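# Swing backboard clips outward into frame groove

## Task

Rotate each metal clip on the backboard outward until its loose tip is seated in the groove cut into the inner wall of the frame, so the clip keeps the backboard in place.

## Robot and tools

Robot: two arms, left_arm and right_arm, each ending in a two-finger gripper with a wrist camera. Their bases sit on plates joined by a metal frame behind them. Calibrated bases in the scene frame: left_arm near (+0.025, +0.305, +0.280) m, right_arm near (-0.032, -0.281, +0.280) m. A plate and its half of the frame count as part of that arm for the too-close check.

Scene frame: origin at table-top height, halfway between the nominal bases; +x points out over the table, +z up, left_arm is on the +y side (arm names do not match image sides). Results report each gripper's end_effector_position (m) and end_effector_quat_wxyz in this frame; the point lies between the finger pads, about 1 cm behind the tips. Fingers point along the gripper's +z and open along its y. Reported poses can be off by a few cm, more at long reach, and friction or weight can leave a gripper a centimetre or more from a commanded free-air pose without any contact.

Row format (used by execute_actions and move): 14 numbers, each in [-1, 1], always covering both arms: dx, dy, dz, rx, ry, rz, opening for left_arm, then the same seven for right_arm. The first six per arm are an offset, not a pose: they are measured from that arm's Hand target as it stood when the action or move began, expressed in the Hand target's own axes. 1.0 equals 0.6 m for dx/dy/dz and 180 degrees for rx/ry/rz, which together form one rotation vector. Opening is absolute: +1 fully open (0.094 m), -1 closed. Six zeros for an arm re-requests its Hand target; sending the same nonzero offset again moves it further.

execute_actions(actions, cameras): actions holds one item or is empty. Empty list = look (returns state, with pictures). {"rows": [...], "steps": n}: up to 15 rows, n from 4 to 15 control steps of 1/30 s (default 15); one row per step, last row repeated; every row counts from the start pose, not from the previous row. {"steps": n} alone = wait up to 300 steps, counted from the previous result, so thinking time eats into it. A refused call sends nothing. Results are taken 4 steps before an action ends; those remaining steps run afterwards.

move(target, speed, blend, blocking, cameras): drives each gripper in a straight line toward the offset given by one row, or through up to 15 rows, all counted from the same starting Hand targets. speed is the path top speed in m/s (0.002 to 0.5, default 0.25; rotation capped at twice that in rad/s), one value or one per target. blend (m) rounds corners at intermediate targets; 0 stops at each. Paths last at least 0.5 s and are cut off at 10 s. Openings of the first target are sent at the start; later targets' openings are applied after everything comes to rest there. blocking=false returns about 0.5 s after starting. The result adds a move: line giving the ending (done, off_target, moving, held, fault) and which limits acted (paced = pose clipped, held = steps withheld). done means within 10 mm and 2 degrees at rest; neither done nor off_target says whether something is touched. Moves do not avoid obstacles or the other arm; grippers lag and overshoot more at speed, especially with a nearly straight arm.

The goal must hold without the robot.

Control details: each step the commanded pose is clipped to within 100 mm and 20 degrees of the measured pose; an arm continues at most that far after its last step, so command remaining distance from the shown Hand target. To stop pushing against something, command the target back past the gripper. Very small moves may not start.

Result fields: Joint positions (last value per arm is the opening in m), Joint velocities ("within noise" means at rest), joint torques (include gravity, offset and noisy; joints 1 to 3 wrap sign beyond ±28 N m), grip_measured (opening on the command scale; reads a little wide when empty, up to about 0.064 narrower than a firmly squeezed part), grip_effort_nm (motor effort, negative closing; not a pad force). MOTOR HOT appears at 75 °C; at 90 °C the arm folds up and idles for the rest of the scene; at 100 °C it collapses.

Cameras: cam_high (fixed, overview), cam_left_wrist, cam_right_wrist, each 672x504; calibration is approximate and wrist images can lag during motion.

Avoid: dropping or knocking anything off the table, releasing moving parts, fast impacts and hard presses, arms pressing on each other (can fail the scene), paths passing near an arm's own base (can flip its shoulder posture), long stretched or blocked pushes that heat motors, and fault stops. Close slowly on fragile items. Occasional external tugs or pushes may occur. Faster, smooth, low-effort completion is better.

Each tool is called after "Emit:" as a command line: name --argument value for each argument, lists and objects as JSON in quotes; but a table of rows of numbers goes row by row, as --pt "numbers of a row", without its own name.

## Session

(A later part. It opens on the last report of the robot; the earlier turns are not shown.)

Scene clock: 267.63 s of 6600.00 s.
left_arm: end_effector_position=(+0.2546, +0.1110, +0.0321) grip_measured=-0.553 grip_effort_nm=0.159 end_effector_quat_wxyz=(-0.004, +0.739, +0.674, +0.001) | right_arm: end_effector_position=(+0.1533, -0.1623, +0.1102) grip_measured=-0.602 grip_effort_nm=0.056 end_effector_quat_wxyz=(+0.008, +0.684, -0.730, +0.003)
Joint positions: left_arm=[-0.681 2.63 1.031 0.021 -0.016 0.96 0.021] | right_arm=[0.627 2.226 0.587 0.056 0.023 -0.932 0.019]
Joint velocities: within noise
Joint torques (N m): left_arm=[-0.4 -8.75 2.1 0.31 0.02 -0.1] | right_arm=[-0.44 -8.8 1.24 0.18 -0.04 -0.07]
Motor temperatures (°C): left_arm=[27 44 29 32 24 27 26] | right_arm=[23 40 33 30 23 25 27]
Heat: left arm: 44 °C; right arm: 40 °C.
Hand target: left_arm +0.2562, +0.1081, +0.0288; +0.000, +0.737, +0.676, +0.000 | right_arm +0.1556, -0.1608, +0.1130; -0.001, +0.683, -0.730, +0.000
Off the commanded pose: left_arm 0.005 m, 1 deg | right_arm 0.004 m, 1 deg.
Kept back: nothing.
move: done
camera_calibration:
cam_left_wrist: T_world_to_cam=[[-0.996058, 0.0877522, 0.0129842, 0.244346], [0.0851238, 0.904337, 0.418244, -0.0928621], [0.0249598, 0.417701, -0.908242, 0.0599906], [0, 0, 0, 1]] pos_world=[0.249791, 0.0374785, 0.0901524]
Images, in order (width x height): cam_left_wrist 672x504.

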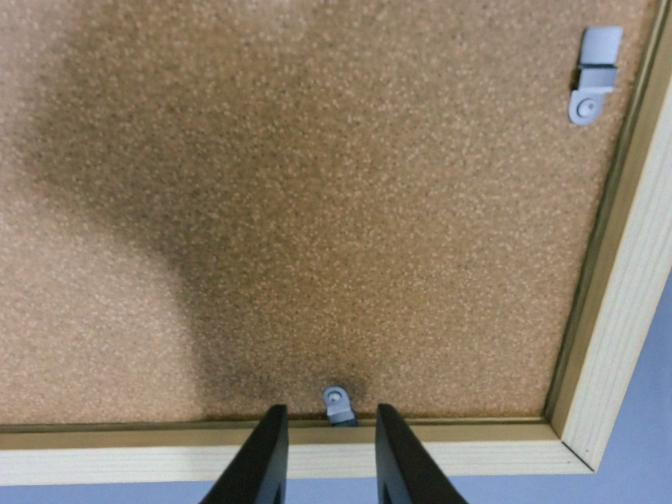

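Emit:
move --pt "-0.007 -0.002 0.0 0 0 0 -0.55 0 0 0 0 0 0 -0.6" --pt "-0.005 -0.002 0.027 0 0 0 -0.55 0 0 0 0 0 0 -0.6" --pt "0.0 -0.002 0.027 0 0 0 -0.6 0 0 0 0 0 0 -0.6" --speed 0.1 --cameras '["cam_left_wrist"]'

Scene clock: 269.07 s of 6600.00 s.
left_arm: end_effector_position=(+0.2573, +0.1053, +0.0212) grip_measured=-0.598 grip_effort_nm=-0.110 end_effector_quat_wxyz=(+0.002, +0.738, +0.674, +0.003) | right_arm: end_effector_position=(+0.1533, -0.1623, +0.1102) grip_measured=-0.602 grip_effort_nm=0.046 end_effector_quat_wxyz=(+0.008, +0.684, -0.730, +0.003)
Joint positions: left_arm=[-0.691 2.675 1.064 0.045 -0.019 0.95 0.019] | right_arm=[0.627 2.226 0.587 0.056 0.023 -0.932 0.019]
Joint velocities: within noise
Joint torques (N m): left_arm=[0.24 -7.45 1.62 0.4 0.04 -0.04] | right_arm=[-0.38 -8.72 1.16 0.15 -0.11 -0.05]
Motor temperatures (°C): left_arm=[27 43 29 32 24 27 26] | right_arm=[23 40 33 30 23 25 27]
Heat: left arm: 43 °C; right arm: 40 °C.
Hand target: left_arm +0.2550, +0.1082, +0.0125; +0.000, +0.737, +0.676, +0.000 | right_arm +0.1556, -0.1608, +0.1130; -0.001, +0.683, -0.730, +0.000
Off the commanded pose: left_arm 0.009 m, 0 deg | right_arm 0.004 m, 1 deg.
Kept back: nothing.
move: done
camera_calibration:
cam_left_wrist: T_world_to_cam=[[-0.996185, 0.0872538, 0.00134547, 0.247996], [0.0799898, 0.906871, 0.413747, -0.0822643], [0.0348808, 0.412276, -0.910391, 0.050484], [0, 0, 0, 1]] pos_world=[0.251869, 0.0321512, 0.0796631]
Images, in order (width x height): cam_left_wrist 672x504.

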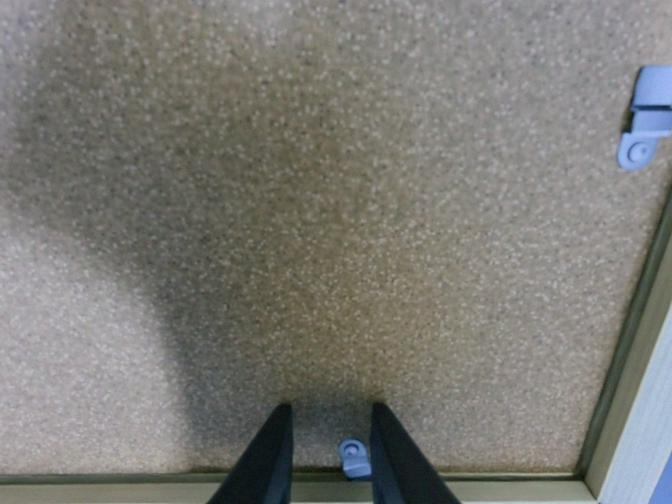

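Emit:
move --pt "0.014 -0.002 0.002 0 0 0 -0.6 0 0 0 0 0 0 -0.6" --pt "0.014 -0.002 0.002 0 0 0 -0.8 0 0 0 0 0 0 -0.6" --pt "0.014 -0.002 0.002 0 0 0 -0.95 0 0 0 0 0 0 -0.6" --speed 0.1 --cameras '["cam_left_wrist"]'

Scene clock: 271.70 s of 6600.00 s.
left_arm: end_effector_position=(+0.2549, +0.1076, +0.0209) grip_measured=-0.946 grip_effort_nm=-0.193 end_effector_quat_wxyz=(+0.002, +0.738, +0.675, -0.009) | right_arm: end_effector_position=(+0.1533, -0.1623, +0.1102) grip_measured=-0.602 grip_effort_nm=0.051 end_effector_quat_wxyz=(+0.008, +0.684, -0.730, +0.003)
Joint positions: left_arm=[-0.677 2.673 1.051 0.054 0.005 0.964 0.003] | right_arm=[0.627 2.226 0.587 0.056 0.023 -0.932 0.019]
Joint velocities: within noise
Joint torques (N m): left_arm=[0.7 -7.27 0.77 0.52 -0.2 0.03] | right_arm=[-0.42 -8.92 1.09 0.16 -0.03 -0.09]
Motor temperatures (°C): left_arm=[27 42 29 32 24 27 26] | right_arm=[23 40 33 30 23 25 27]
Heat: left arm: 42 °C; right arm: 40 °C.
Hand target: left_arm +0.2545, +0.1167, +0.0113; +0.000, +0.737, +0.676, +0.000 | right_arm +0.1556, -0.1608, +0.1130; -0.001, +0.683, -0.730, +0.000
Off the commanded pose: left_arm 0.013 m, 1 deg | right_arm 0.004 m, 1 deg.
Kept back: nothing.
move: off_target (left_arm); target 2's new opening was sent with left_arm's hand 0.014 m and 1 deg from that target; target 3's new opening was sent with left_arm's hand 0.014 m and 1 deg from that target
camera_calibration:
cam_left_wrist: T_world_to_cam=[[-0.996102, 0.0867268, 0.0161052, 0.245133], [0.0859732, 0.913678, 0.397242, -0.0858958], [0.0197366, 0.397078, -0.917573, 0.0550156], [0, 0, 0, 1]] pos_world=[0.250476, 0.0353761, 0.0806543]
Images, in order (width x height): cam_left_wrist 672x504.

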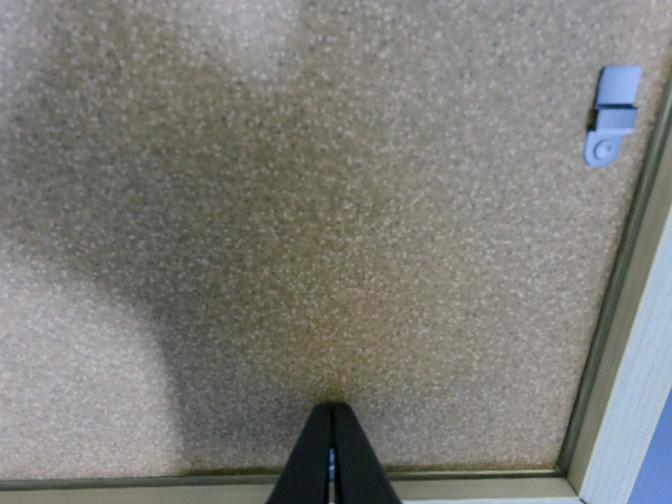

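Emit:
move --pt "0.002 0 0 0 0 0 -0.6 0 0 0 0 0 0 -0.6" --pt "0.002 0 -0.07 0 0 0 -0.6 0 0 0 0 0 0 -0.6" --pt "-0.139 -0.0475 -0.0567 0 0 0 -1 0 0 0 0 0 0 -0.6" --speed '[0.1,0.15,0.25]' --cameras '["cam_left_wrist"]'

Scene clock: 274.57 s of 6600.00 s.
left_arm: end_effector_position=(+0.2206, +0.0323, +0.0498) grip_measured=-0.986 grip_effort_nm=-0.706 end_effector_quat_wxyz=(+0.010, +0.741, +0.672, +0.000) | right_arm: end_effector_position=(+0.1533, -0.1623, +0.1102) grip_measured=-0.602 grip_effort_nm=0.046 end_effector_quat_wxyz=(+0.008, +0.684, -0.730, +0.003)
Joint positions: left_arm=[-0.929 2.598 1.131 -0.087 -0.016 0.719 0.001] | right_arm=[0.627 2.226 0.587 0.056 0.023 -0.932 0.019]
Joint velocities: within noise
Joint torques (N m): left_arm=[0.1 -9.09 2.89 0.11 0.02 -0.11] | right_arm=[-0.53 -8.77 0.96 0.17 -0.06 -0.04]
Motor temperatures (°C): left_arm=[27 42 29 32 24 27 26] | right_arm=[23 40 33 30 23 25 27]
Heat: left arm: 42 °C; right arm: 40 °C.
Hand target: left_arm +0.2189, +0.0361, +0.0453; +0.000, +0.737, +0.676, +0.000 | right_arm +0.1556, -0.1608, +0.1130; -0.001, +0.683, -0.730, +0.000
Off the commanded pose: left_arm 0.006 m, 1 deg | right_arm 0.004 m, 1 deg.
Kept back: nothing.
move: done
camera_calibration:
cam_left_wrist: T_world_to_cam=[[-0.995552, 0.0938768, -0.00802218, 0.217895], [0.0828452, 0.912748, 0.400035, -0.025107], [0.0448762, 0.397591, -0.916465, 0.106532], [0, 0, 0, 1]] pos_world=[0.214225, -0.0398949, 0.109424]
Images, in order (width x height): cam_left_wrist 672x504.

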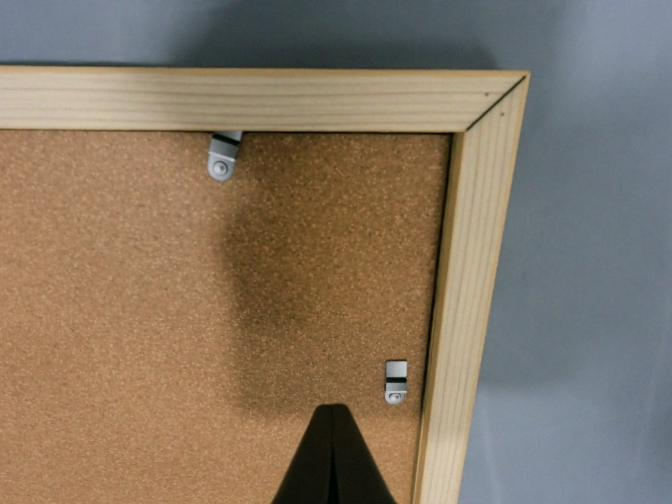

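Emit:
move --pt "0.01 0.0 0.015 0 0 0 -1 0 0 0 0 0 0 -0.6" --pt "0.008 0.0 0.05 0 0 0 -1 0 0 0 0 0 0 -0.6" --speed 0.12 --cameras '["cam_left_wrist"]'

Scene clock: 275.60 s of 6600.00 s.
left_arm: end_effector_position=(+0.2173, +0.0427, +0.0220) grip_measured=-0.986 grip_effort_nm=-0.706 end_effector_quat_wxyz=(-0.005, +0.737, +0.676, +0.002) | right_arm: end_effector_position=(+0.1533, -0.1623, +0.1102) grip_measured=-0.602 grip_effort_nm=0.051 end_effector_quat_wxyz=(+0.008, +0.684, -0.730, +0.003)
Joint positions: left_arm=[-0.918 2.696 1.166 -0.053 -0.016 0.719 0.001] | right_arm=[0.627 2.226 0.587 0.056 0.023 -0.932 0.019]
Joint velocities: within noise
Joint torques (N m): left_arm=[0.08 -8.53 2.71 0.38 0.01 -0.02] | right_arm=[-0.5 -8.73 1.02 0.16 -0.03 -0.1]
Motor temperatures (°C): left_arm=[27 42 29 32 24 27 26] | right_arm=[23 40 33 30 23 25 27]
Heat: left arm: 42 °C; right arm: 40 °C.
Hand target: left_arm +0.2195, +0.0407, +0.0154; +0.000, +0.737, +0.676, +0.000 | right_arm +0.1556, -0.1608, +0.1130; -0.001, +0.683, -0.730, +0.000
Off the commanded pose: left_arm 0.007 m, 1 deg | right_arm 0.004 m, 1 deg.
Kept back: nothing.
move: done
camera_calibration:
cam_left_wrist: T_world_to_cam=[[-0.996492, 0.0828377, 0.0118721, 0.213641], [0.0801285, 0.903587, 0.420844, -0.0226233], [0.0241343, 0.420319, -0.907056, 0.0803674], [0, 0, 0, 1]] pos_world=[0.212765, -0.0310353, 0.0798822]
Images, in order (width x height): cam_left_wrist 672x504.

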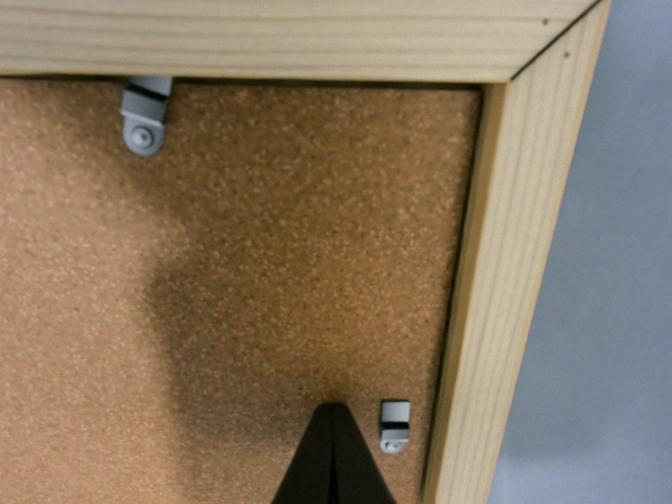

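Emit:
move --pt "-0.012 0.0 -0.02 0 0 0 -1 0 0 0 0 0 0 -0.6" --pt "-0.012 0.0 0.005 0 0 0 -1 0 0 0 0 0 0 -0.6" --pt "-0.012 -0.025 0.005 0 0 0 -1 0 0 0 0 0 0 -0.6" --speed 0.1 --cameras '["cam_left_wrist"]'

Scene clock: 276.67 s of 6600.00 s.
left_arm: end_effector_position=(+0.2171, +0.0335, +0.0214) grip_measured=-0.986 grip_effort_nm=-0.701 end_effector_quat_wxyz=(+0.006, +0.736, +0.677, +0.015) | right_arm: end_effector_position=(+0.1533, -0.1623, +0.1102) grip_measured=-0.602 grip_effort_nm=0.046 end_effector_quat_wxyz=(+0.008, +0.684, -0.730, +0.003)
Joint positions: left_arm=[-0.95 2.702 1.181 -0.045 -0.045 0.685 0.001] | right_arm=[0.627 2.226 0.587 0.056 0.023 -0.932 0.019]
Joint velocities: left_arm=[-0.012 -0.007 -0.012 -0.037 -0.081 -0.154 -0.001] | right_arm=[within noise]
Joint torques (N m): left_arm=[-1.25 -8.58 0.75 0.5 0.32 -0.09] | right_arm=[-0.46 -8.77 1.03 0.19 -0.07 -0.04]
Motor temperatures (°C): left_arm=[27 42 29 32 24 27 26] | right_arm=[23 40 33 30 23 25 27]
Heat: left arm: 42 °C; right arm: 40 °C.
Hand target: left_arm +0.2037, +0.0350, +0.0123; +0.000, +0.737, +0.676, +0.000 | right_arm +0.1556, -0.1608, +0.1130; -0.001, +0.683, -0.730, +0.000
Off the commanded pose: left_arm 0.016 m, 2 deg | right_arm 0.004 m, 1 deg.
Kept back: nothing.
move: off_target (left_arm)
camera_calibration:
cam_left_wrist: T_world_to_cam=[[-0.996497, 0.0807438, -0.0217725, 0.214986], [0.063911, 0.903202, 0.424431, -0.0105769], [0.0539351, 0.421552, -0.905199, 0.0771392], [0, 0, 0, 1]] pos_world=[0.210749, -0.0403239, 0.0789962]
Images, in order (width x height): cam_left_wrist 672x504.

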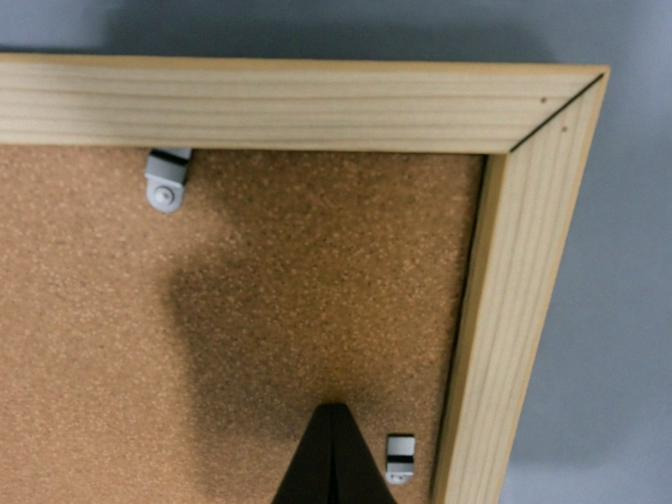

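Emit:
move --pt "0.006 -0.02 -0.008 0 0 0 -1 0 0 0 0 0 0 -0.6" --speed 0.08 --cameras '["cam_left_wrist"]'

Scene clock: 277.63 s of 6600.00 s.
left_arm: end_effector_position=(+0.2086, +0.0336, +0.0214) grip_measured=-0.986 grip_effort_nm=-0.706 end_effector_quat_wxyz=(+0.019, +0.736, +0.677, +0.017) | right_arm: end_effector_position=(+0.1533, -0.1623, +0.1102) grip_measured=-0.602 grip_effort_nm=0.046 end_effector_quat_wxyz=(+0.008, +0.684, -0.730, +0.003)
Joint positions: left_arm=[-0.975 2.691 1.129 0.021 -0.053 0.66 0.001] | right_arm=[0.627 2.226 0.587 0.056 0.023 -0.932 0.019]
Joint velocities: within noise
Joint torques (N m): left_arm=[-1.03 -9.7 0.27 0.19 0.4 -0.12] | right_arm=[-0.46 -8.58 1.02 0.2 -0.06 -0.07]
Motor temperatures (°C): left_arm=[27 42 29 32 24 27 26] | right_arm=[23 40 33 30 23 25 27]
Heat: left arm: 42 °C; right arm: 40 °C.
Hand target: left_arm +0.1921, +0.0396, +0.0171; +0.000, +0.737, +0.676, +0.000 | right_arm +0.1556, -0.1608, +0.1130; -0.001, +0.683, -0.730, +0.000
Off the commanded pose: left_arm 0.018 m, 3 deg | right_arm 0.004 m, 1 deg.
Kept back: nothing.
move: off_target (left_arm)
camera_calibration:
cam_left_wrist: T_world_to_cam=[[-0.995802, 0.0804747, -0.0436051, 0.206843], [0.0556071, 0.910324, 0.410144, -0.00838247], [0.0727009, 0.405997, -0.910978, 0.0743201], [0, 0, 0, 1]] pos_world=[0.201038, -0.0391886, 0.0801614]
Images, in order (width x height): cam_left_wrist 672x504.

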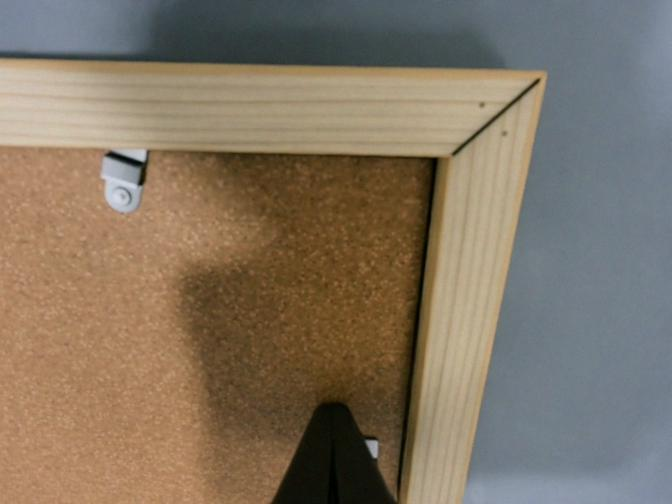

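Emit:
move --pt "0.006 -0.02 0.003 0 0 0 -1 0 0 0 0 0 0 -0.6" --speed 0.08 --cameras '["cam_left_wrist"]'

Emit:
zoom_image --camera "cam_left_wrist" --region '[260, 380, 420, 500]'

Scene clock: 278.57 s of 6600.00 s.
left_arm: end_effector_position=(+0.2024, +0.0338, +0.0213) grip_measured=-0.986 grip_effort_nm=-0.701 end_effector_quat_wxyz=(+0.030, +0.734, +0.678, +0.017) | right_arm: end_effector_position=(+0.1533, -0.1623, +0.1102) grip_measured=-0.602 grip_effort_nm=0.051 end_effector_quat_wxyz=(+0.008, +0.684, -0.730, +0.003)
Joint positions: left_arm=[-0.994 2.685 1.09 0.074 -0.058 0.638 0.001] | right_arm=[0.627 2.226 0.587 0.056 0.023 -0.932 0.019]
Joint velocities: within noise
Joint torques (N m): left_arm=[-1.39 -9.13 0.01 0.09 0.45 -0.11] | right_arm=[-0.38 -8.73 1.01 0.12 -0.06 -0.09]
Motor temperatures (°C): left_arm=[27 42 29 32 24 27 26] | right_arm=[23 40 33 30 23 24 27]
Heat: left arm: 42 °C; right arm: 40 °C.
Hand target: left_arm +0.1804, +0.0442, +0.0153; +0.000, +0.737, +0.676, +0.000 | right_arm +0.1556, -0.1608, +0.1130; -0.001, +0.683, -0.730, +0.000
Off the commanded pose: left_arm 0.025 m, 4 deg | right_arm 0.004 m, 1 deg.
Kept back: nothing.
move: off_target (left_arm)
camera_calibration:
cam_left_wrist: T_world_to_cam=[[-0.995306, 0.075762, -0.0602187, 0.201031], [0.0458208, 0.91697, 0.396317, -0.0061332], [0.0852445, 0.391698, -0.916137, 0.0725758], [0, 0, 0, 1]] pos_world=[0.194181, -0.0380343, 0.0810259]
Images, in order (width x height): cam_left_wrist 672x504.

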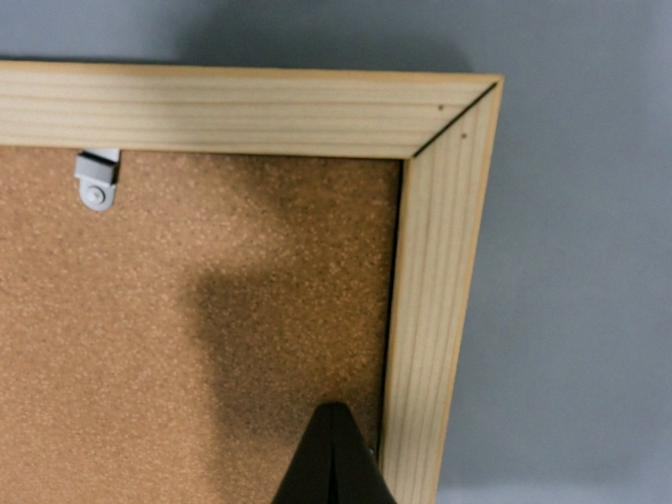

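Scaled by 3.150 from the camera's 672x504 image, which has a finer 960x720 frame.

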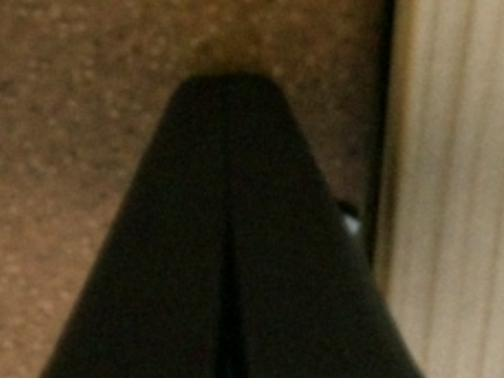

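Emit:
move --pt "-0.002 0.02 -0.05 0 0 0 -1 0 0 0 0 0 0 -0.6" --speed 0.12 --cameras '["cam_left_wrist"]'

Scene clock: 279.77 s of 6600.00 s.
left_arm: end_effector_position=(+0.1926, +0.0417, +0.0396) grip_measured=-0.986 grip_effort_nm=-0.701 end_effector_quat_wxyz=(+0.002, +0.736, +0.677, +0.005) | right_arm: end_effector_position=(+0.1533, -0.1623, +0.1102) grip_measured=-0.602 grip_effort_nm=0.046 end_effector_quat_wxyz=(+0.008, +0.684, -0.730, +0.003)
Joint positions: left_arm=[-0.989 2.614 1.059 -0.016 -0.025 0.646 0.001] | right_arm=[0.627 2.226 0.587 0.056 0.023 -0.932 0.019]
Joint velocities: within noise
Joint torques (N m): left_arm=[0.27 -12.14 0.96 0.1 0.1 0.03] | right_arm=[-0.36 -8.66 1.07 0.17 -0.06 -0.03]
Motor temperatures (°C): left_arm=[27 42 29 32 24 27 26] | right_arm=[23 40 33 30 23 24 27]
Heat: left arm: 42 °C; right arm: 40 °C.
Hand target: left_arm +0.1923, +0.0419, +0.0454; +0.000, +0.737, +0.676, +0.000 | right_arm +0.1555, -0.1608, +0.1130; -0.001, +0.683, -0.730, +0.000
Off the commanded pose: left_arm 0.006 m, 1 deg | right_arm 0.004 m, 1 deg.
Kept back: nothing.
move: done
camera_calibration:
cam_left_wrist: T_world_to_cam=[[-0.99666, 0.0815912, -0.00339247, 0.189619], [0.0727675, 0.906196, 0.41655, -0.0256802], [0.0370611, 0.414912, -0.909106, 0.0951514], [0, 0, 0, 1]] pos_world=[0.187328, -0.0316794, 0.0978431]
Images, in order (width x height): cam_left_wrist 672x504.

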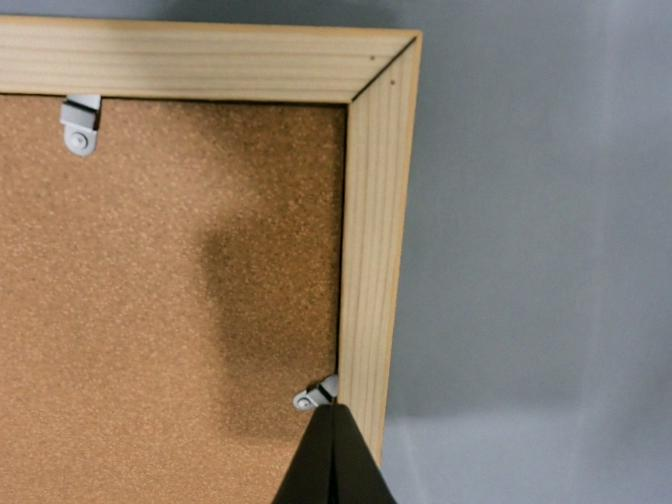

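Emit:
move --pt "0.0155 0.025 -0.05 0 0 -0.4956 -0.55 0 0 0 0 0 0 -0.6" --pt "0.0155 0.025 0.004 0 0 -0.4956 -0.55 0 0 0 0 0 0 -0.6" --speed '[0.4,0.15]' --cameras '["cam_left_wrist"]'

Scene clock: 283.03 s of 6600.00 s.
left_arm: end_effector_position=(+0.2036, +0.0533, +0.0454) grip_measured=-0.553 grip_effort_nm=0.164 end_effector_quat_wxyz=(-0.004, +0.057, +0.998, +0.006) | right_arm: end_effector_position=(+0.1533, -0.1623, +0.1102) grip_measured=-0.602 grip_effort_nm=0.051 end_effector_quat_wxyz=(+0.008, +0.684, -0.730, +0.003)
Joint positions: left_arm=[-0.933 2.592 1.051 -0.047 -0.015 -0.84 0.021] | right_arm=[0.627 2.226 0.587 0.056 0.023 -0.932 0.019]
Joint velocities: within noise
Joint torques (N m): left_arm=[0.29 -9.18 2.55 0.31 0 -0.11] | right_arm=[-0.54 -8.69 0.94 0.13 -0.06 -0.08]
Motor temperatures (°C): left_arm=[27 42 29 32 24 27 26] | right_arm=[23 40 32 30 23 24 26]
Heat: left arm: 42 °C; right arm: 40 °C.
Hand target: left_arm +0.2080, +0.0498, +0.0430; +0.000, +0.050, +0.999, +0.000 | right_arm +0.1555, -0.1608, +0.1130; -0.001, +0.683, -0.730, +0.000
Off the commanded pose: left_arm 0.006 m, 1 deg | right_arm 0.004 m, 1 deg.
Kept back: nothing.
move: done
camera_calibration:
cam_left_wrist: T_world_to_cam=[[-0.110948, -0.993816, -0.00443232, 0.0766689], [-0.902211, 0.0988494, 0.419813, 0.201938], [-0.416779, 0.0505765, -0.9076, 0.206908], [0, 0, 0, 1]] pos_world=[0.276932, 0.0457687, 0.103353]
Images, in order (width x height): cam_left_wrist 672x504.

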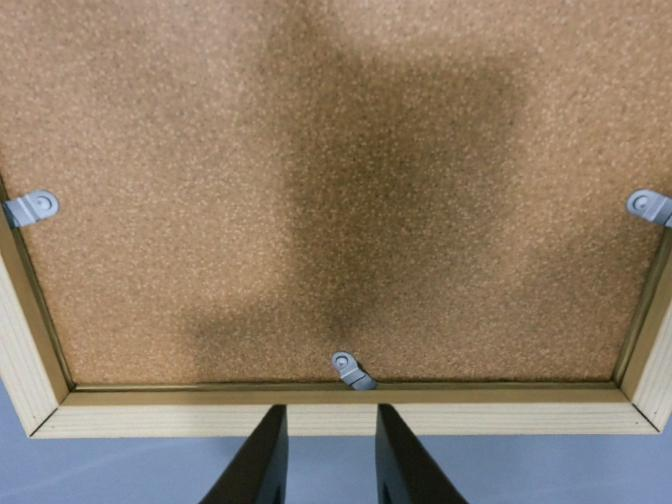

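Emit:
move --pt "-0.004 -0.009 0.005 0 0 0 -0.5 0 0 0 0 0 0 -0.6" --pt "-0.004 -0.009 0.03 0 0 0 -0.5 0 0 0 0 0 0 -0.6" --speed '[0.1,0.1]' --cameras '["cam_left_wrist"]'

Scene clock: 284.97 s of 6600.00 s.
left_arm: end_effector_position=(+0.2080, +0.0467, +0.0292) grip_measured=-0.503 grip_effort_nm=0.154 end_effector_quat_wxyz=(-0.002, +0.054, +0.999, +0.004) | right_arm: end_effector_position=(+0.1533, -0.1623, +0.1102) grip_measured=-0.602 grip_effort_nm=0.051 end_effector_quat_wxyz=(+0.008, +0.684, -0.730, +0.003)
Joint positions: left_arm=[-0.933 2.66 1.109 -0.031 -0.015 -0.845 0.023] | right_arm=[0.627 2.226 0.587 0.056 0.023 -0.932 0.019]
Joint velocities: within noise
Joint torques (N m): left_arm=[-0.09 -8.91 2.52 0.3 0.01 -0.1] | right_arm=[-0.54 -8.73 0.99 0.15 -0.05 -0.05]
Motor temperatures (°C): left_arm=[27 42 29 32 24 27 26] | right_arm=[23 40 32 30 23 24 26]
Heat: left arm: 42 °C; right arm: 40 °C.
Hand target: left_arm +0.2098, +0.0443, +0.0250; +0.000, +0.050, +0.999, +0.000 | right_arm +0.1555, -0.1608, +0.1130; -0.001, +0.683, -0.730, +0.000
Off the commanded pose: left_arm 0.005 m, 1 deg | right_arm 0.004 m, 1 deg.
Kept back: nothing.
move: done
camera_calibration:
cam_left_wrist: T_world_to_cam=[[-0.10517, -0.994454, 0.0000965997, 0.0691588], [-0.904276, 0.0956739, 0.41609, 0.214088], [-0.413792, 0.043673, -0.909323, 0.194214], [0, 0, 0, 1]] pos_world=[0.281232, 0.0398106, 0.0875162]
Images, in order (width x height): cam_left_wrist 672x504.

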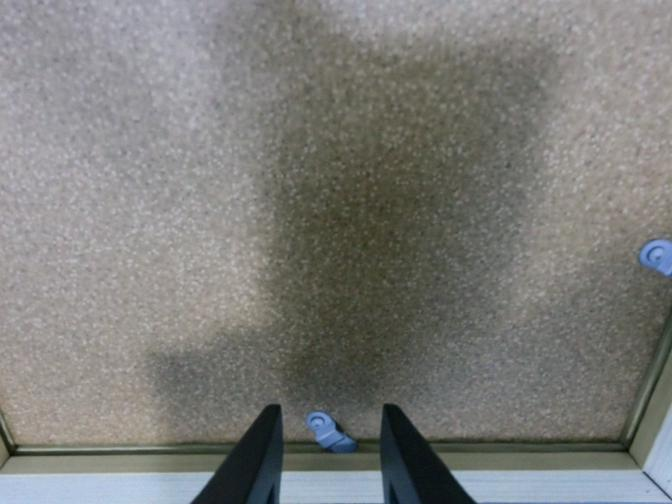

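Emit:
move --pt "0.0 0.0 0.022 0 0 0 -0.5 0 0 0 0 0 0 -0.6" --pt "0.008 0.0 0.022 0 0 0 -0.5 0 0 0 0 0 0 -0.6" --pt "0.012 0.0 0.022 0 0 0 -0.6 0 0 0 0 0 0 -0.6" --speed '[0.1,0.1,0.1]' --cameras '["cam_left_wrist"]'

Scene clock: 286.40 s of 6600.00 s.
left_arm: end_effector_position=(+0.2096, +0.0422, +0.0216) grip_measured=-0.597 grip_effort_nm=-0.120 end_effector_quat_wxyz=(+0.003, +0.049, +0.999, +0.001) | right_arm: end_effector_position=(+0.1533, -0.1623, +0.1102) grip_measured=-0.602 grip_effort_nm=0.051 end_effector_quat_wxyz=(+0.008, +0.684, -0.730, +0.003)
Joint positions: left_arm=[-0.94 2.69 1.133 -0.014 -0.019 -0.861 0.019] | right_arm=[0.627 2.226 0.587 0.056 0.023 -0.932 0.019]
Joint velocities: within noise
Joint torques (N m): left_arm=[-0.88 -7.8 1.07 0.52 0.05 -0.11] | right_arm=[-0.49 -8.69 1.01 0.13 -0.08 -0.11]
Motor temperatures (°C): left_arm=[27 41 29 32 24 27 26] | right_arm=[23 41 32 29 23 24 26]
Heat: left arm: 41 °C; right arm: 41 °C.
Hand target: left_arm +0.2028, +0.0451, +0.0117; +0.000, +0.050, +0.999, +0.000 | right_arm +0.1555, -0.1608, +0.1130; -0.001, +0.683, -0.730, +0.000
Off the commanded pose: left_arm 0.012 m, 0 deg | right_arm 0.004 m, 1 deg.
Kept back: nothing.
move: off_target (left_arm); target 3's new opening was sent with left_arm's hand 0.012 m and 0 deg from that target
camera_calibration:
cam_left_wrist: T_world_to_cam=[[-0.0952012, -0.995445, 0.00518781, 0.0627211], [-0.909113, 0.0890653, 0.406917, 0.220588], [-0.405526, 0.0340227, -0.91345, 0.186899], [0, 0, 0, 1]] pos_world=[0.282303, 0.0364298, 0.0806365]
Images, in order (width x height): cam_left_wrist 672x504.

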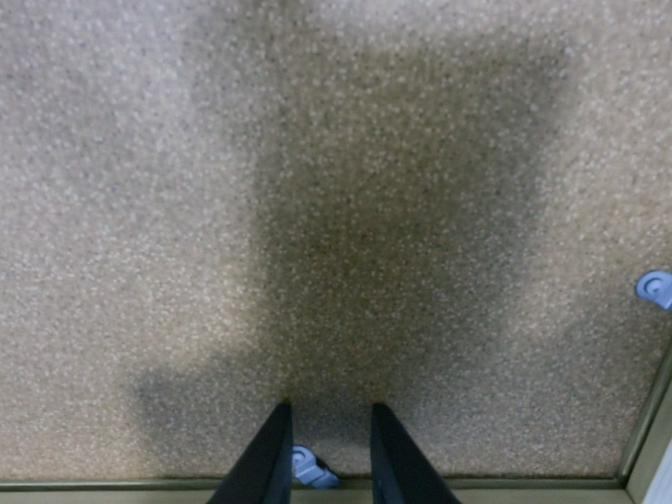

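Emit:
move --pt "0.0 0.008 -0.03 0 0 0 -0.5 0 0 0 0 0 0 -0.6" --pt "0.0 0.004 0.004 0 0 0 -0.5 0 0 0 0 0 0 -0.6" --pt "0.006 0.004 0.004 0 0 0 -0.6 0 0 0 0 0 0 -0.6" --speed '[0.1,0.1,0.1]' --cameras '["cam_left_wrist"]'

Scene clock: 287.90 s of 6600.00 s.
left_arm: end_effector_position=(+0.2019, +0.0488, +0.0213) grip_measured=-0.597 grip_effort_nm=-0.110 end_effector_quat_wxyz=(-0.001, +0.051, +0.999, +0.004) | right_arm: end_effector_position=(+0.1533, -0.1623, +0.1102) grip_measured=-0.602 grip_effort_nm=0.051 end_effector_quat_wxyz=(+0.008, +0.684, -0.730, +0.003)
Joint positions: left_arm=[-0.946 2.685 1.099 0.005 -0.016 -0.865 0.019] | right_arm=[0.627 2.226 0.587 0.056 0.023 -0.932 0.019]
Joint velocities: within noise
Joint torques (N m): left_arm=[-0.69 -6.64 2.35 0.52 0.02 -0.11] | right_arm=[-0.4 -8.88 1.06 0.13 -0.07 -0.08]
Motor temperatures (°C): left_arm=[27 41 28 32 24 27 26] | right_arm=[23 41 32 29 23 24 26]
Heat: left arm: 41 °C; right arm: 41 °C.
Hand target: left_arm +0.1994, +0.0478, +0.0093; +0.000, +0.050, +0.999, +0.000 | right_arm +0.1555, -0.1608, +0.1130; -0.001, +0.683, -0.730, +0.000
Off the commanded pose: left_arm 0.012 m, 0 deg | right_arm 0.004 m, 1 deg.
Kept back: nothing.
move: off_target (left_arm); target 3's new opening was sent with left_arm's hand 0.013 m and 1 deg from that target
camera_calibration:
cam_left_wrist: T_world_to_cam=[[-0.0979557, -0.995191, 0.0000042068, 0.0692388], [-0.905851, 0.0891638, 0.414105, 0.212324], [-0.412114, 0.0405601, -0.910229, 0.184207], [0, 0, 0, 1]] pos_world=[0.27503, 0.0425028, 0.0797456]
Images, in order (width x height): cam_left_wrist 672x504.

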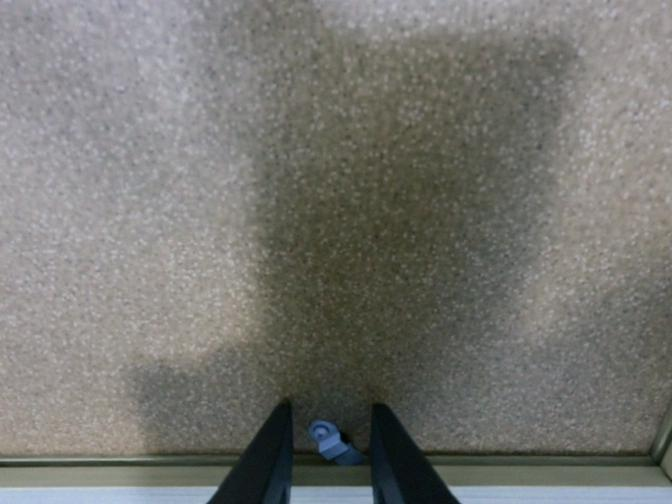

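Emit:
move --pt "0.0 0.0 0.0 0 0 0 -0.7 0 0 0 0 0 0 -0.6" --pt "0.0 0.0 0.0 0 0 0 -0.85 0 0 0 0 0 0 -0.6" --pt "0.0 0.0 0.0 0 0 0 -0.97 0 0 0 0 0 0 -0.6" --speed '[0.1,0.1,0.1]' --cameras '["cam_left_wrist"]'

Emit:
zoom_image --camera "cam_left_wrist" --region '[260, 380, 420, 500]'

Scene clock: 291.23 s of 6600.00 s.
left_arm: end_effector_position=(+0.2037, +0.0495, +0.0214) grip_measured=-0.945 grip_effort_nm=-1.004 end_effector_quat_wxyz=(+0.004, +0.051, +0.999, +0.007) | right_arm: end_effector_position=(+0.1533, -0.1623, +0.1102) grip_measured=-0.602 grip_effort_nm=0.042 end_effector_quat_wxyz=(+0.008, +0.684, -0.730, +0.003)
Joint positions: left_arm=[-0.946 2.685 1.1 0.005 -0.027 -0.865 0.003] | right_arm=[0.627 2.226 0.587 0.056 0.023 -0.932 0.019]
Joint velocities: within noise
Joint torques (N m): left_arm=[-0.65 -6.65 2.32 0.52 0.13 -0.1] | right_arm=[-0.54 -8.76 1.11 0.14 -0.03 -0.08]
Motor temperatures (°C): left_arm=[27 41 28 32 24 27 26] | right_arm=[23 41 32 29 23 24 26]
Heat: left arm: 41 °C; right arm: 41 °C.
Hand target: left_arm +0.1995, +0.0477, +0.0094; +0.000, +0.050, +0.999, +0.000 | right_arm +0.1555, -0.1608, +0.1130; -0.001, +0.683, -0.730, +0.000
Off the commanded pose: left_arm 0.013 m, 1 deg | right_arm 0.004 m, 1 deg.
Kept back: nothing.
move: off_target (left_arm); target 2's new opening was sent with left_arm's hand 0.012 m and 0 deg from that target; target 3's new opening was sent with left_arm's hand 0.013 m and 1 deg from that target
camera_calibration:
cam_left_wrist: T_world_to_cam=[[-0.09798, -0.995169, -0.00626613, 0.0702126], [-0.909848, 0.0870251, 0.405714, 0.214964], [-0.403208, 0.0454531, -0.913979, 0.182998], [0, 0, 0, 1]] pos_world=[0.276251, 0.0428483, 0.0804818]
Images, in order (width x height): cam_left_wrist 672x504.

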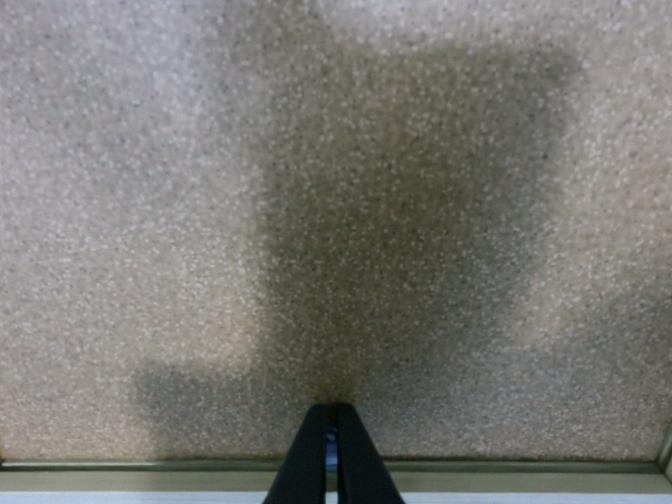

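Scaled by 3.150 from the camera's 672x504 image, which has a finer 960x720 frame.

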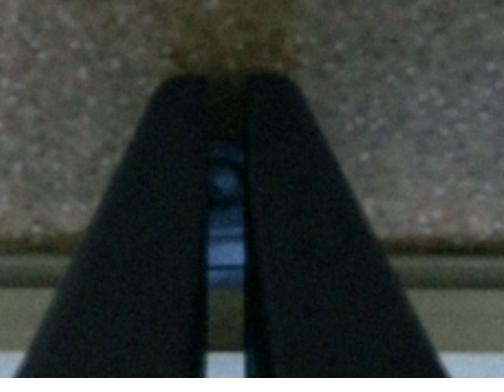

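Emit:
move --pt "0.0 0.0 0.0 0 0 0 -0.6 0 0 0 0 0 0 -0.6" --pt "0.0 0.0 -0.06 0 0 0 -0.6 0 0 0 0 0 0 -0.6" --pt "-0.02 -0.02 -0.16 0 0 0 -0.6 0 0 0 0 0 0 -0.6" --speed '[0.1,0.1,0.2]' --cameras '["cam_left_wrist"]'

Emit:
zoom_image --camera "cam_left_wrist" --region '[100, 200, 600, 500]'

Scene clock: 293.53 s of 6600.00 s.
left_arm: end_effector_position=(+0.2106, +0.0372, +0.1016) grip_measured=-0.603 grip_effort_nm=0.154 end_effector_quat_wxyz=(+0.001, +0.051, +0.999, +0.001) | right_arm: end_effector_position=(+0.1533, -0.1623, +0.1102) grip_measured=-0.602 grip_effort_nm=0.042 end_effector_quat_wxyz=(+0.008, +0.684, -0.730, +0.003)
Joint positions: left_arm=[-0.948 2.404 1.048 -0.218 -0.017 -0.867 0.019] | right_arm=[0.627 2.226 0.587 0.056 0.023 -0.932 0.019]
Joint velocities: within noise
Joint torques (N m): left_arm=[-0.51 -10.88 3.06 0.09 0.03 -0.09] | right_arm=[-0.44 -8.76 0.99 0.18 -0.08 -0.09]
Motor temperatures (°C): left_arm=[27 41 28 32 24 27 26] | right_arm=[23 41 32 29 23 24 26]
Heat: left arm: 41 °C; right arm: 41 °C.
Hand target: left_arm +0.2100, +0.0346, +0.1053; +0.000, +0.050, +0.999, +0.000 | right_arm +0.1555, -0.1608, +0.1130; -0.001, +0.683, -0.730, +0.000
Off the commanded pose: left_arm 0.005 m, 0 deg | right_arm 0.004 m, 1 deg.
Kept back: nothing.
move: done
camera_calibration:
cam_left_wrist: T_world_to_cam=[[-0.0982551, -0.995149, 0.0050169, 0.0580807], [-0.907571, 0.091674, 0.409769, 0.188656], [-0.408241, 0.0357087, -0.912175, 0.26093], [0, 0, 0, 1]] pos_world=[0.283448, 0.0311866, 0.160417]
Images, in order (width x height): cam_left_wrist 672x504.

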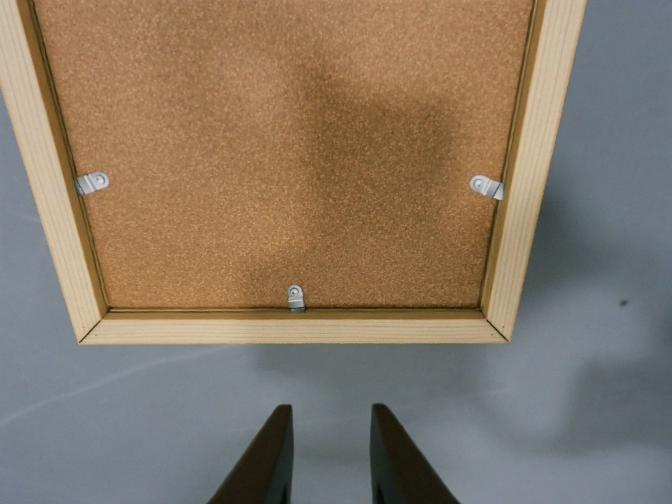

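Scaled by 1.008 from the camera's 672x504 image, which has a finer 960x720 frame.

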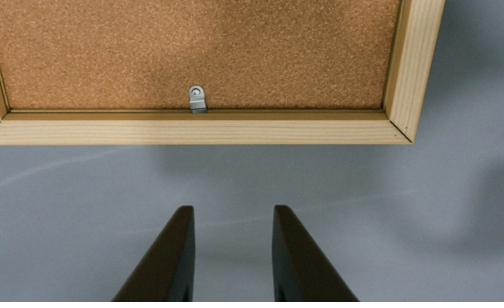

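Emit:
zoom_image --camera "cam_left_wrist" --region '[60, 150, 140, 210]'

Emit:
zoom_image --camera "cam_left_wrist" --region '[260, 270, 340, 330]'

Emit:
zoom_image --camera "cam_left_wrist" --region '[450, 160, 530, 220]'

Scaled by 6.300 from the camera's 672x504 image, which has a finer 960x720 frame.

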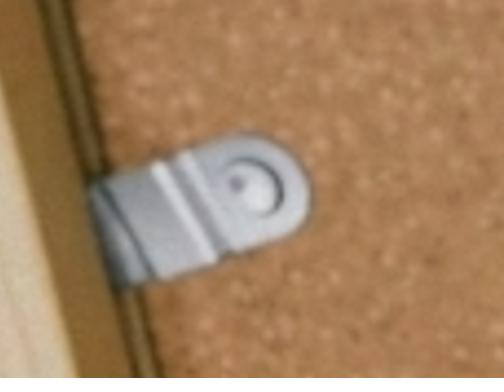

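Scaled by 6.300 from the camera's 672x504 image, which has a finer 960x720 frame.

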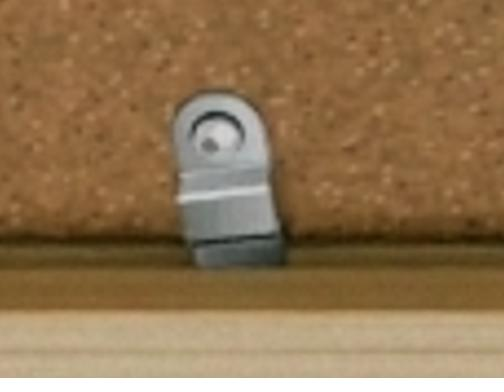

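Scaled by 6.300 from the camera's 672x504 image, which has a finer 960x720 frame.

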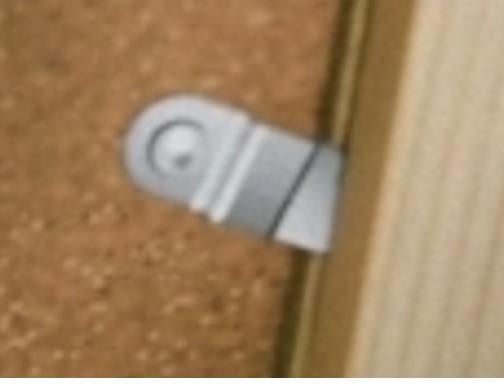

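Emit:
move --pt "-0.061 0.1357 0.0 0 0 0.5 -0.55 0 0 0 0 0 0 -0.6" --pt "-0.061 0.1357 0.1 0 0 0.5 -0.55 0 0 0 0 0 0 -0.6" --speed '[0.45,0.2]' --cameras '["cam_left_wrist"]'

Scene clock: 297.30 s of 6600.00 s.
left_arm: end_effector_position=(+0.2514, +0.1145, +0.0476) grip_measured=-0.553 grip_effort_nm=0.149 end_effector_quat_wxyz=(-0.006, +0.741, +0.671, +0.004) | right_arm: end_effector_position=(+0.1533, -0.1623, +0.1102) grip_measured=-0.602 grip_effort_nm=0.051 end_effector_quat_wxyz=(+0.008, +0.684, -0.730, +0.003)
Joint positions: left_arm=[-0.684 2.566 0.986 -0.002 -0.023 0.965 0.021] | right_arm=[0.627 2.226 0.587 0.056 0.023 -0.932 0.019]
Joint velocities: within noise
Joint torques (N m): left_arm=[0.31 -8.88 2.11 0.28 0.08 0.02] | right_arm=[-0.5 -8.79 1.05 0.15 -0.03 -0.06]
Motor temperatures (°C): left_arm=[27 41 28 32 24 27 26] | right_arm=[23 41 32 29 23 24 26]
Heat: left arm: 41 °C; right arm: 41 °C.
Hand target: left_arm +0.2548, +0.1119, +0.0454; +0.000, +0.742, +0.671, +0.000 | right_arm +0.1555, -0.1608, +0.1130; -0.001, +0.683, -0.730, +0.000
Off the commanded pose: left_arm 0.005 m, 1 deg | right_arm 0.004 m, 1 deg.
Kept back: nothing.
move: done
camera_calibration:
cam_left_wrist: T_world_to_cam=[[-0.99534, 0.0957527, 0.0113448, 0.23964], [0.0914729, 0.900476, 0.425176, -0.103745], [0.030496, 0.424233, -0.905039, 0.0704793], [0, 0, 0, 1]] pos_world=[0.245863, 0.0405744, 0.105178]
Images, in order (width x height): cam_left_wrist 672x504.

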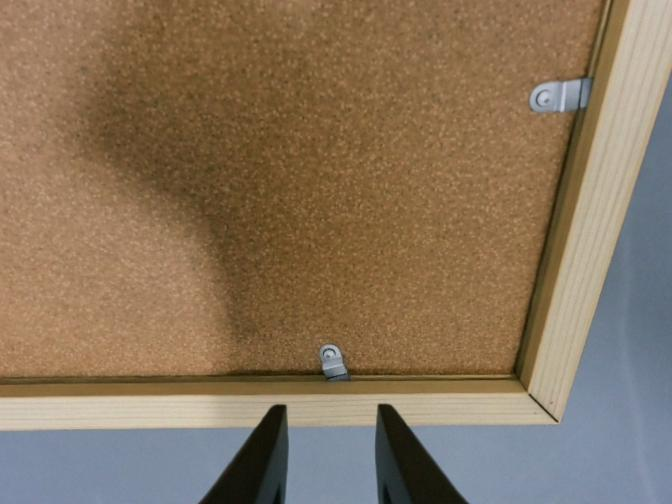

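Emit:
move --pt "-0.005 -0.001 0.01 0 0 -0.004 -0.55 0 0 0 0 0 0 -0.6" --pt "-0.004 -0.001 0.028 0 0 -0.004 -0.55 0 0 0 0 0 0 -0.6" --pt "-0.001 -0.001 0.056 0 0 -0.004 -0.55 0 0 0 0 0 0 -0.6" --speed '[0.1,0.1,0.1]' --cameras '["cam_left_wrist"]'

Scene clock: 298.27 s of 6600.00 s.
left_arm: end_effector_position=(+0.2524, +0.1129, +0.0211) grip_measured=-0.552 grip_effort_nm=0.159 end_effector_quat_wxyz=(-0.006, +0.740, +0.673, +0.003) | right_arm: end_effector_position=(+0.1533, -0.1623, +0.1102) grip_measured=-0.602 grip_effort_nm=0.051 end_effector_quat_wxyz=(+0.008, +0.684, -0.730, +0.003)
Joint positions: left_arm=[-0.684 2.671 1.042 0.047 -0.022 0.961 0.021] | right_arm=[0.627 2.226 0.587 0.056 0.023 -0.932 0.019]
Joint velocities: left_arm=[-0.002 -0.017 0.002 -0.007 -0.037 0.022 -0.004] | right_arm=[within noise]
Joint torques (N m): left_arm=[0.23 -6.94 2.33 0.46 0.07 -0.06] | right_arm=[-0.43 -8.5 1.17 0.14 -0.04 -0.05]
Motor temperatures (°C): left_arm=[27 41 28 32 24 27 26] | right_arm=[23 41 32 29 23 24 26]
Heat: left arm: 41 °C; right arm: 41 °C.
Hand target: left_arm +0.2541, +0.1114, +0.0117; +0.000, +0.738, +0.675, +0.000 | right_arm +0.1555, -0.1608, +0.1130; -0.001, +0.683, -0.730, +0.000
Off the commanded pose: left_arm 0.010 m, 1 deg | right_arm 0.004 m, 1 deg.
Kept back: nothing.
move: done
camera_calibration:
cam_left_wrist: T_world_to_cam=[[-0.995727, 0.0915724, 0.0119422, 0.241607], [0.0879703, 0.901219, 0.424341, -0.0903354], [0.0280954, 0.423579, -0.905423, 0.0478106], [0, 0, 0, 1]] pos_world=[0.247178, 0.0390359, 0.0787366]
Images, in order (width x height): cam_left_wrist 672x504.

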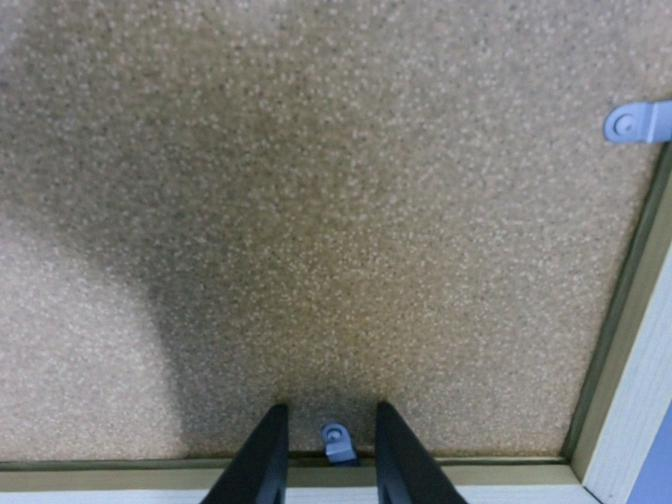

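Well placed; squeeze fully.

Emit:
move --pt "0.0 0.0 0.0 0 0 0 -0.7 0 0 0 0 0 0 -0.6" --pt "0.0 0.0 0.0 0 0 0 -0.85 0 0 0 0 0 0 -0.6" --pt "0.0 0.0 0.0 0 0 0 -1 0 0 0 0 0 0 -0.6" --speed '[0.1,0.1,0.1]' --cameras '[]'

Emit:
move --pt "0.0 0.0 0.0 0 0 0 -0.6 0 0 0 0 0 0 -0.6" --pt "0.0 0.0 -0.06 0 0 0 -0.6 0 0 0 0 0 0 -0.6" --speed '[0.1,0.1]' --cameras '["cam_left_wrist"]'

Emit:
zoom_image --camera "cam_left_wrist" --region '[280, 320, 380, 395]'

Scene clock: 301.60 s of 6600.00 s.
left_arm: end_effector_position=(+0.2526, +0.1121, +0.0212) grip_measured=-0.956 grip_effort_nm=-1.004 end_effector_quat_wxyz=(-0.006, +0.739, +0.673, +0.001) | right_arm: end_effector_position=(+0.1533, -0.1623, +0.1102) grip_measured=-0.602 grip_effort_nm=0.046 end_effector_quat_wxyz=(+0.008, +0.684, -0.730, +0.003)
Joint positions: left_arm=[-0.683 2.671 1.044 0.045 -0.017 0.961 0.002] | right_arm=[0.627 2.226 0.587 0.056 0.023 -0.932 0.019]
Joint velocities: within noise
Joint torques (N m): left_arm=[0.1 -6.94 2.14 0.49 0.03 -0.06] | right_arm=[-0.42 -8.72 1.06 0.15 -0.09 -0.09]
Motor temperatures (°C): left_arm=[27 41 28 32 24 27 26] | right_arm=[23 41 32 29 23 24 26]
Heat: left arm: 41 °C; right arm: 41 °C.
Hand target: left_arm +0.2541, +0.1114, +0.0117; +0.000, +0.737, +0.675, +0.000 | right_arm +0.1555, -0.1608, +0.1130; -0.001, +0.683, -0.730, +0.000
Off the commanded pose: left_arm 0.010 m, 1 deg | right_arm 0.004 m, 1 deg.
Kept back: nothing.
move: done
No camera images: "cameras" was empty.

Scene clock: 303.10 s of 6600.00 s.
left_arm: end_effector_position=(+0.2557, +0.1091, +0.0431) grip_measured=-0.603 grip_effort_nm=0.164 end_effector_quat_wxyz=(+0.004, +0.739, +0.674, +0.000) | right_arm: end_effector_position=(+0.1533, -0.1623, +0.1102) grip_measured=-0.602 grip_effort_nm=0.046 end_effector_quat_wxyz=(+0.008, +0.684, -0.730, +0.003)
Joint positions: left_arm=[-0.682 2.585 1.001 0.023 -0.013 0.961 0.019] | right_arm=[0.627 2.226 0.587 0.056 0.023 -0.932 0.019]
Joint velocities: within noise
Joint torques (N m): left_arm=[-0.06 -11.56 0.72 0.1 -0.02 -0.07] | right_arm=[-0.61 -8.65 1.07 0.14 -0.07 -0.09]
Motor temperatures (°C): left_arm=[27 41 28 32 24 27 26] | right_arm=[23 41 32 29 23 24 26]
Heat: left arm: 41 °C; right arm: 41 °C.
Hand target: left_arm +0.2542, +0.1114, +0.0478; +0.000, +0.738, +0.675, +0.000 | right_arm +0.1555, -0.1608, +0.1130; -0.001, +0.683, -0.730, +0.000
Off the commanded pose: left_arm 0.005 m, 1 deg | right_arm 0.004 m, 1 deg.
Kept back: nothing.
move: done
camera_calibration:
cam_left_wrist: T_world_to_cam=[[-0.995986, 0.0895037, 0.000379465, 0.245818], [0.0819169, 0.909837, 0.406799, -0.0951444], [0.0360647, 0.405197, -0.913518, 0.069565], [0, 0, 0, 1]] pos_world=[0.250116, 0.0363768, 0.10216]
Images, in order (width x height): cam_left_wrist 672x504.

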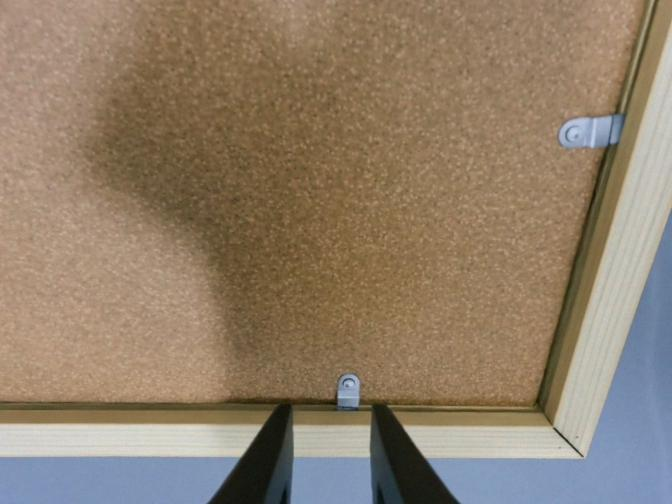

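Scaled by 5.040 from the camera's 672x504 image, which has a finer 960x720 frame.

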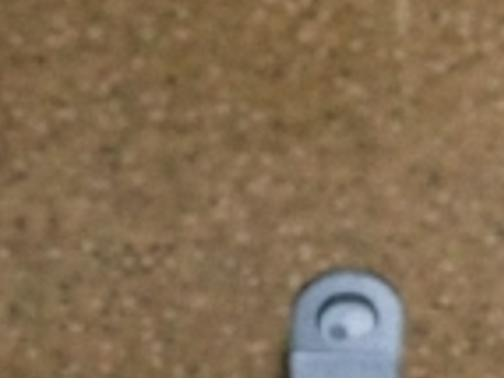

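Emit:
move --pt "-0.1 -0.0015 -0.06 0 0 0.002 -0.55 0.15 0 -0.1 0 0 0 -0.6" --pt "-0.2135 -0.003 -0.03 0 0 0.002 -0.55 0.2 0 -0.15 0 0 0 -0.6" --pt "-0.2135 -0.003 0.0 0 0 0.002 -0.5 0.2 0 -0.15 0 0 0 -0.6" --speed '[0.25,0.25,0.15]' --blend 0.02 --cameras '["cam_left_wrist"]'

Scene clock: 305.27 s of 6600.00 s.
left_arm: end_effector_position=(+0.2396, -0.0159, +0.0497) grip_measured=-0.503 grip_effort_nm=0.159 end_effector_quat_wxyz=(+0.004, +0.743, +0.669, +0.001) | right_arm: end_effector_position=(+0.1434, -0.2818, +0.1988) grip_measured=-0.602 grip_effort_nm=0.046 end_effector_quat_wxyz=(+0.008, +0.684, -0.730, +0.002)
Joint positions: left_arm=[-0.962 2.685 1.404 -0.285 -0.016 0.694 0.023] | right_arm=[0.064 1.65 0.406 -0.328 0.024 -1.495 0.019]
Joint velocities: within noise
Joint torques (N m): left_arm=[0.12 -10.93 4.34 0.09 0.02 -0.11] | right_arm=[-0.53 -5.71 4.72 -0.08 -0.11 -0.08]
Motor temperatures (°C): left_arm=[27 41 28 32 24 27 26] | right_arm=[23 41 32 29 23 24 26]
Heat: left arm: 41 °C; right arm: 41 °C.
Hand target: left_arm +0.2411, -0.0162, +0.0478; +0.000, +0.740, +0.673, +0.000 | right_arm +0.1475, -0.2807, +0.2029; -0.001, +0.683, -0.730, +0.000
Off the commanded pose: left_arm 0.002 m, 1 deg | right_arm 0.006 m, 1 deg.
Kept back: nothing.
move: done; blend cut to 0.009 m at target 2
camera_calibration:
cam_left_wrist: T_world_to_cam=[[-0.994779, 0.102056, -0.0000247487, 0.240856], [0.0931505, 0.908073, 0.408322, 0.0144398], [0.0416942, 0.406188, -0.912838, 0.125426], [0, 0, 0, 1]] pos_world=[0.233023, -0.0886398, 0.108604]
Images, in order (width x height): cam_left_wrist 672x504.

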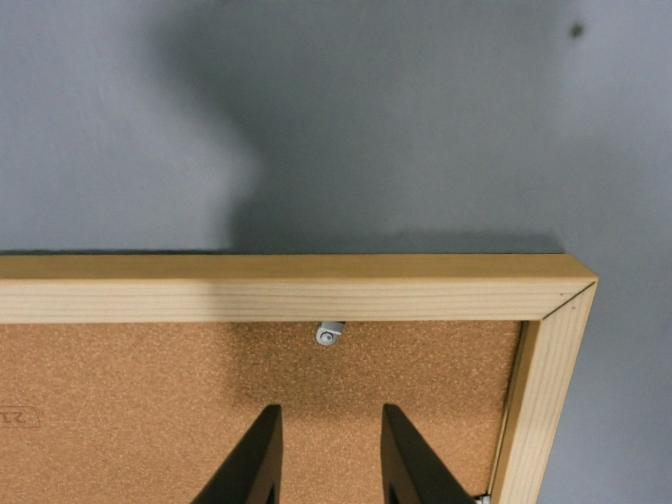

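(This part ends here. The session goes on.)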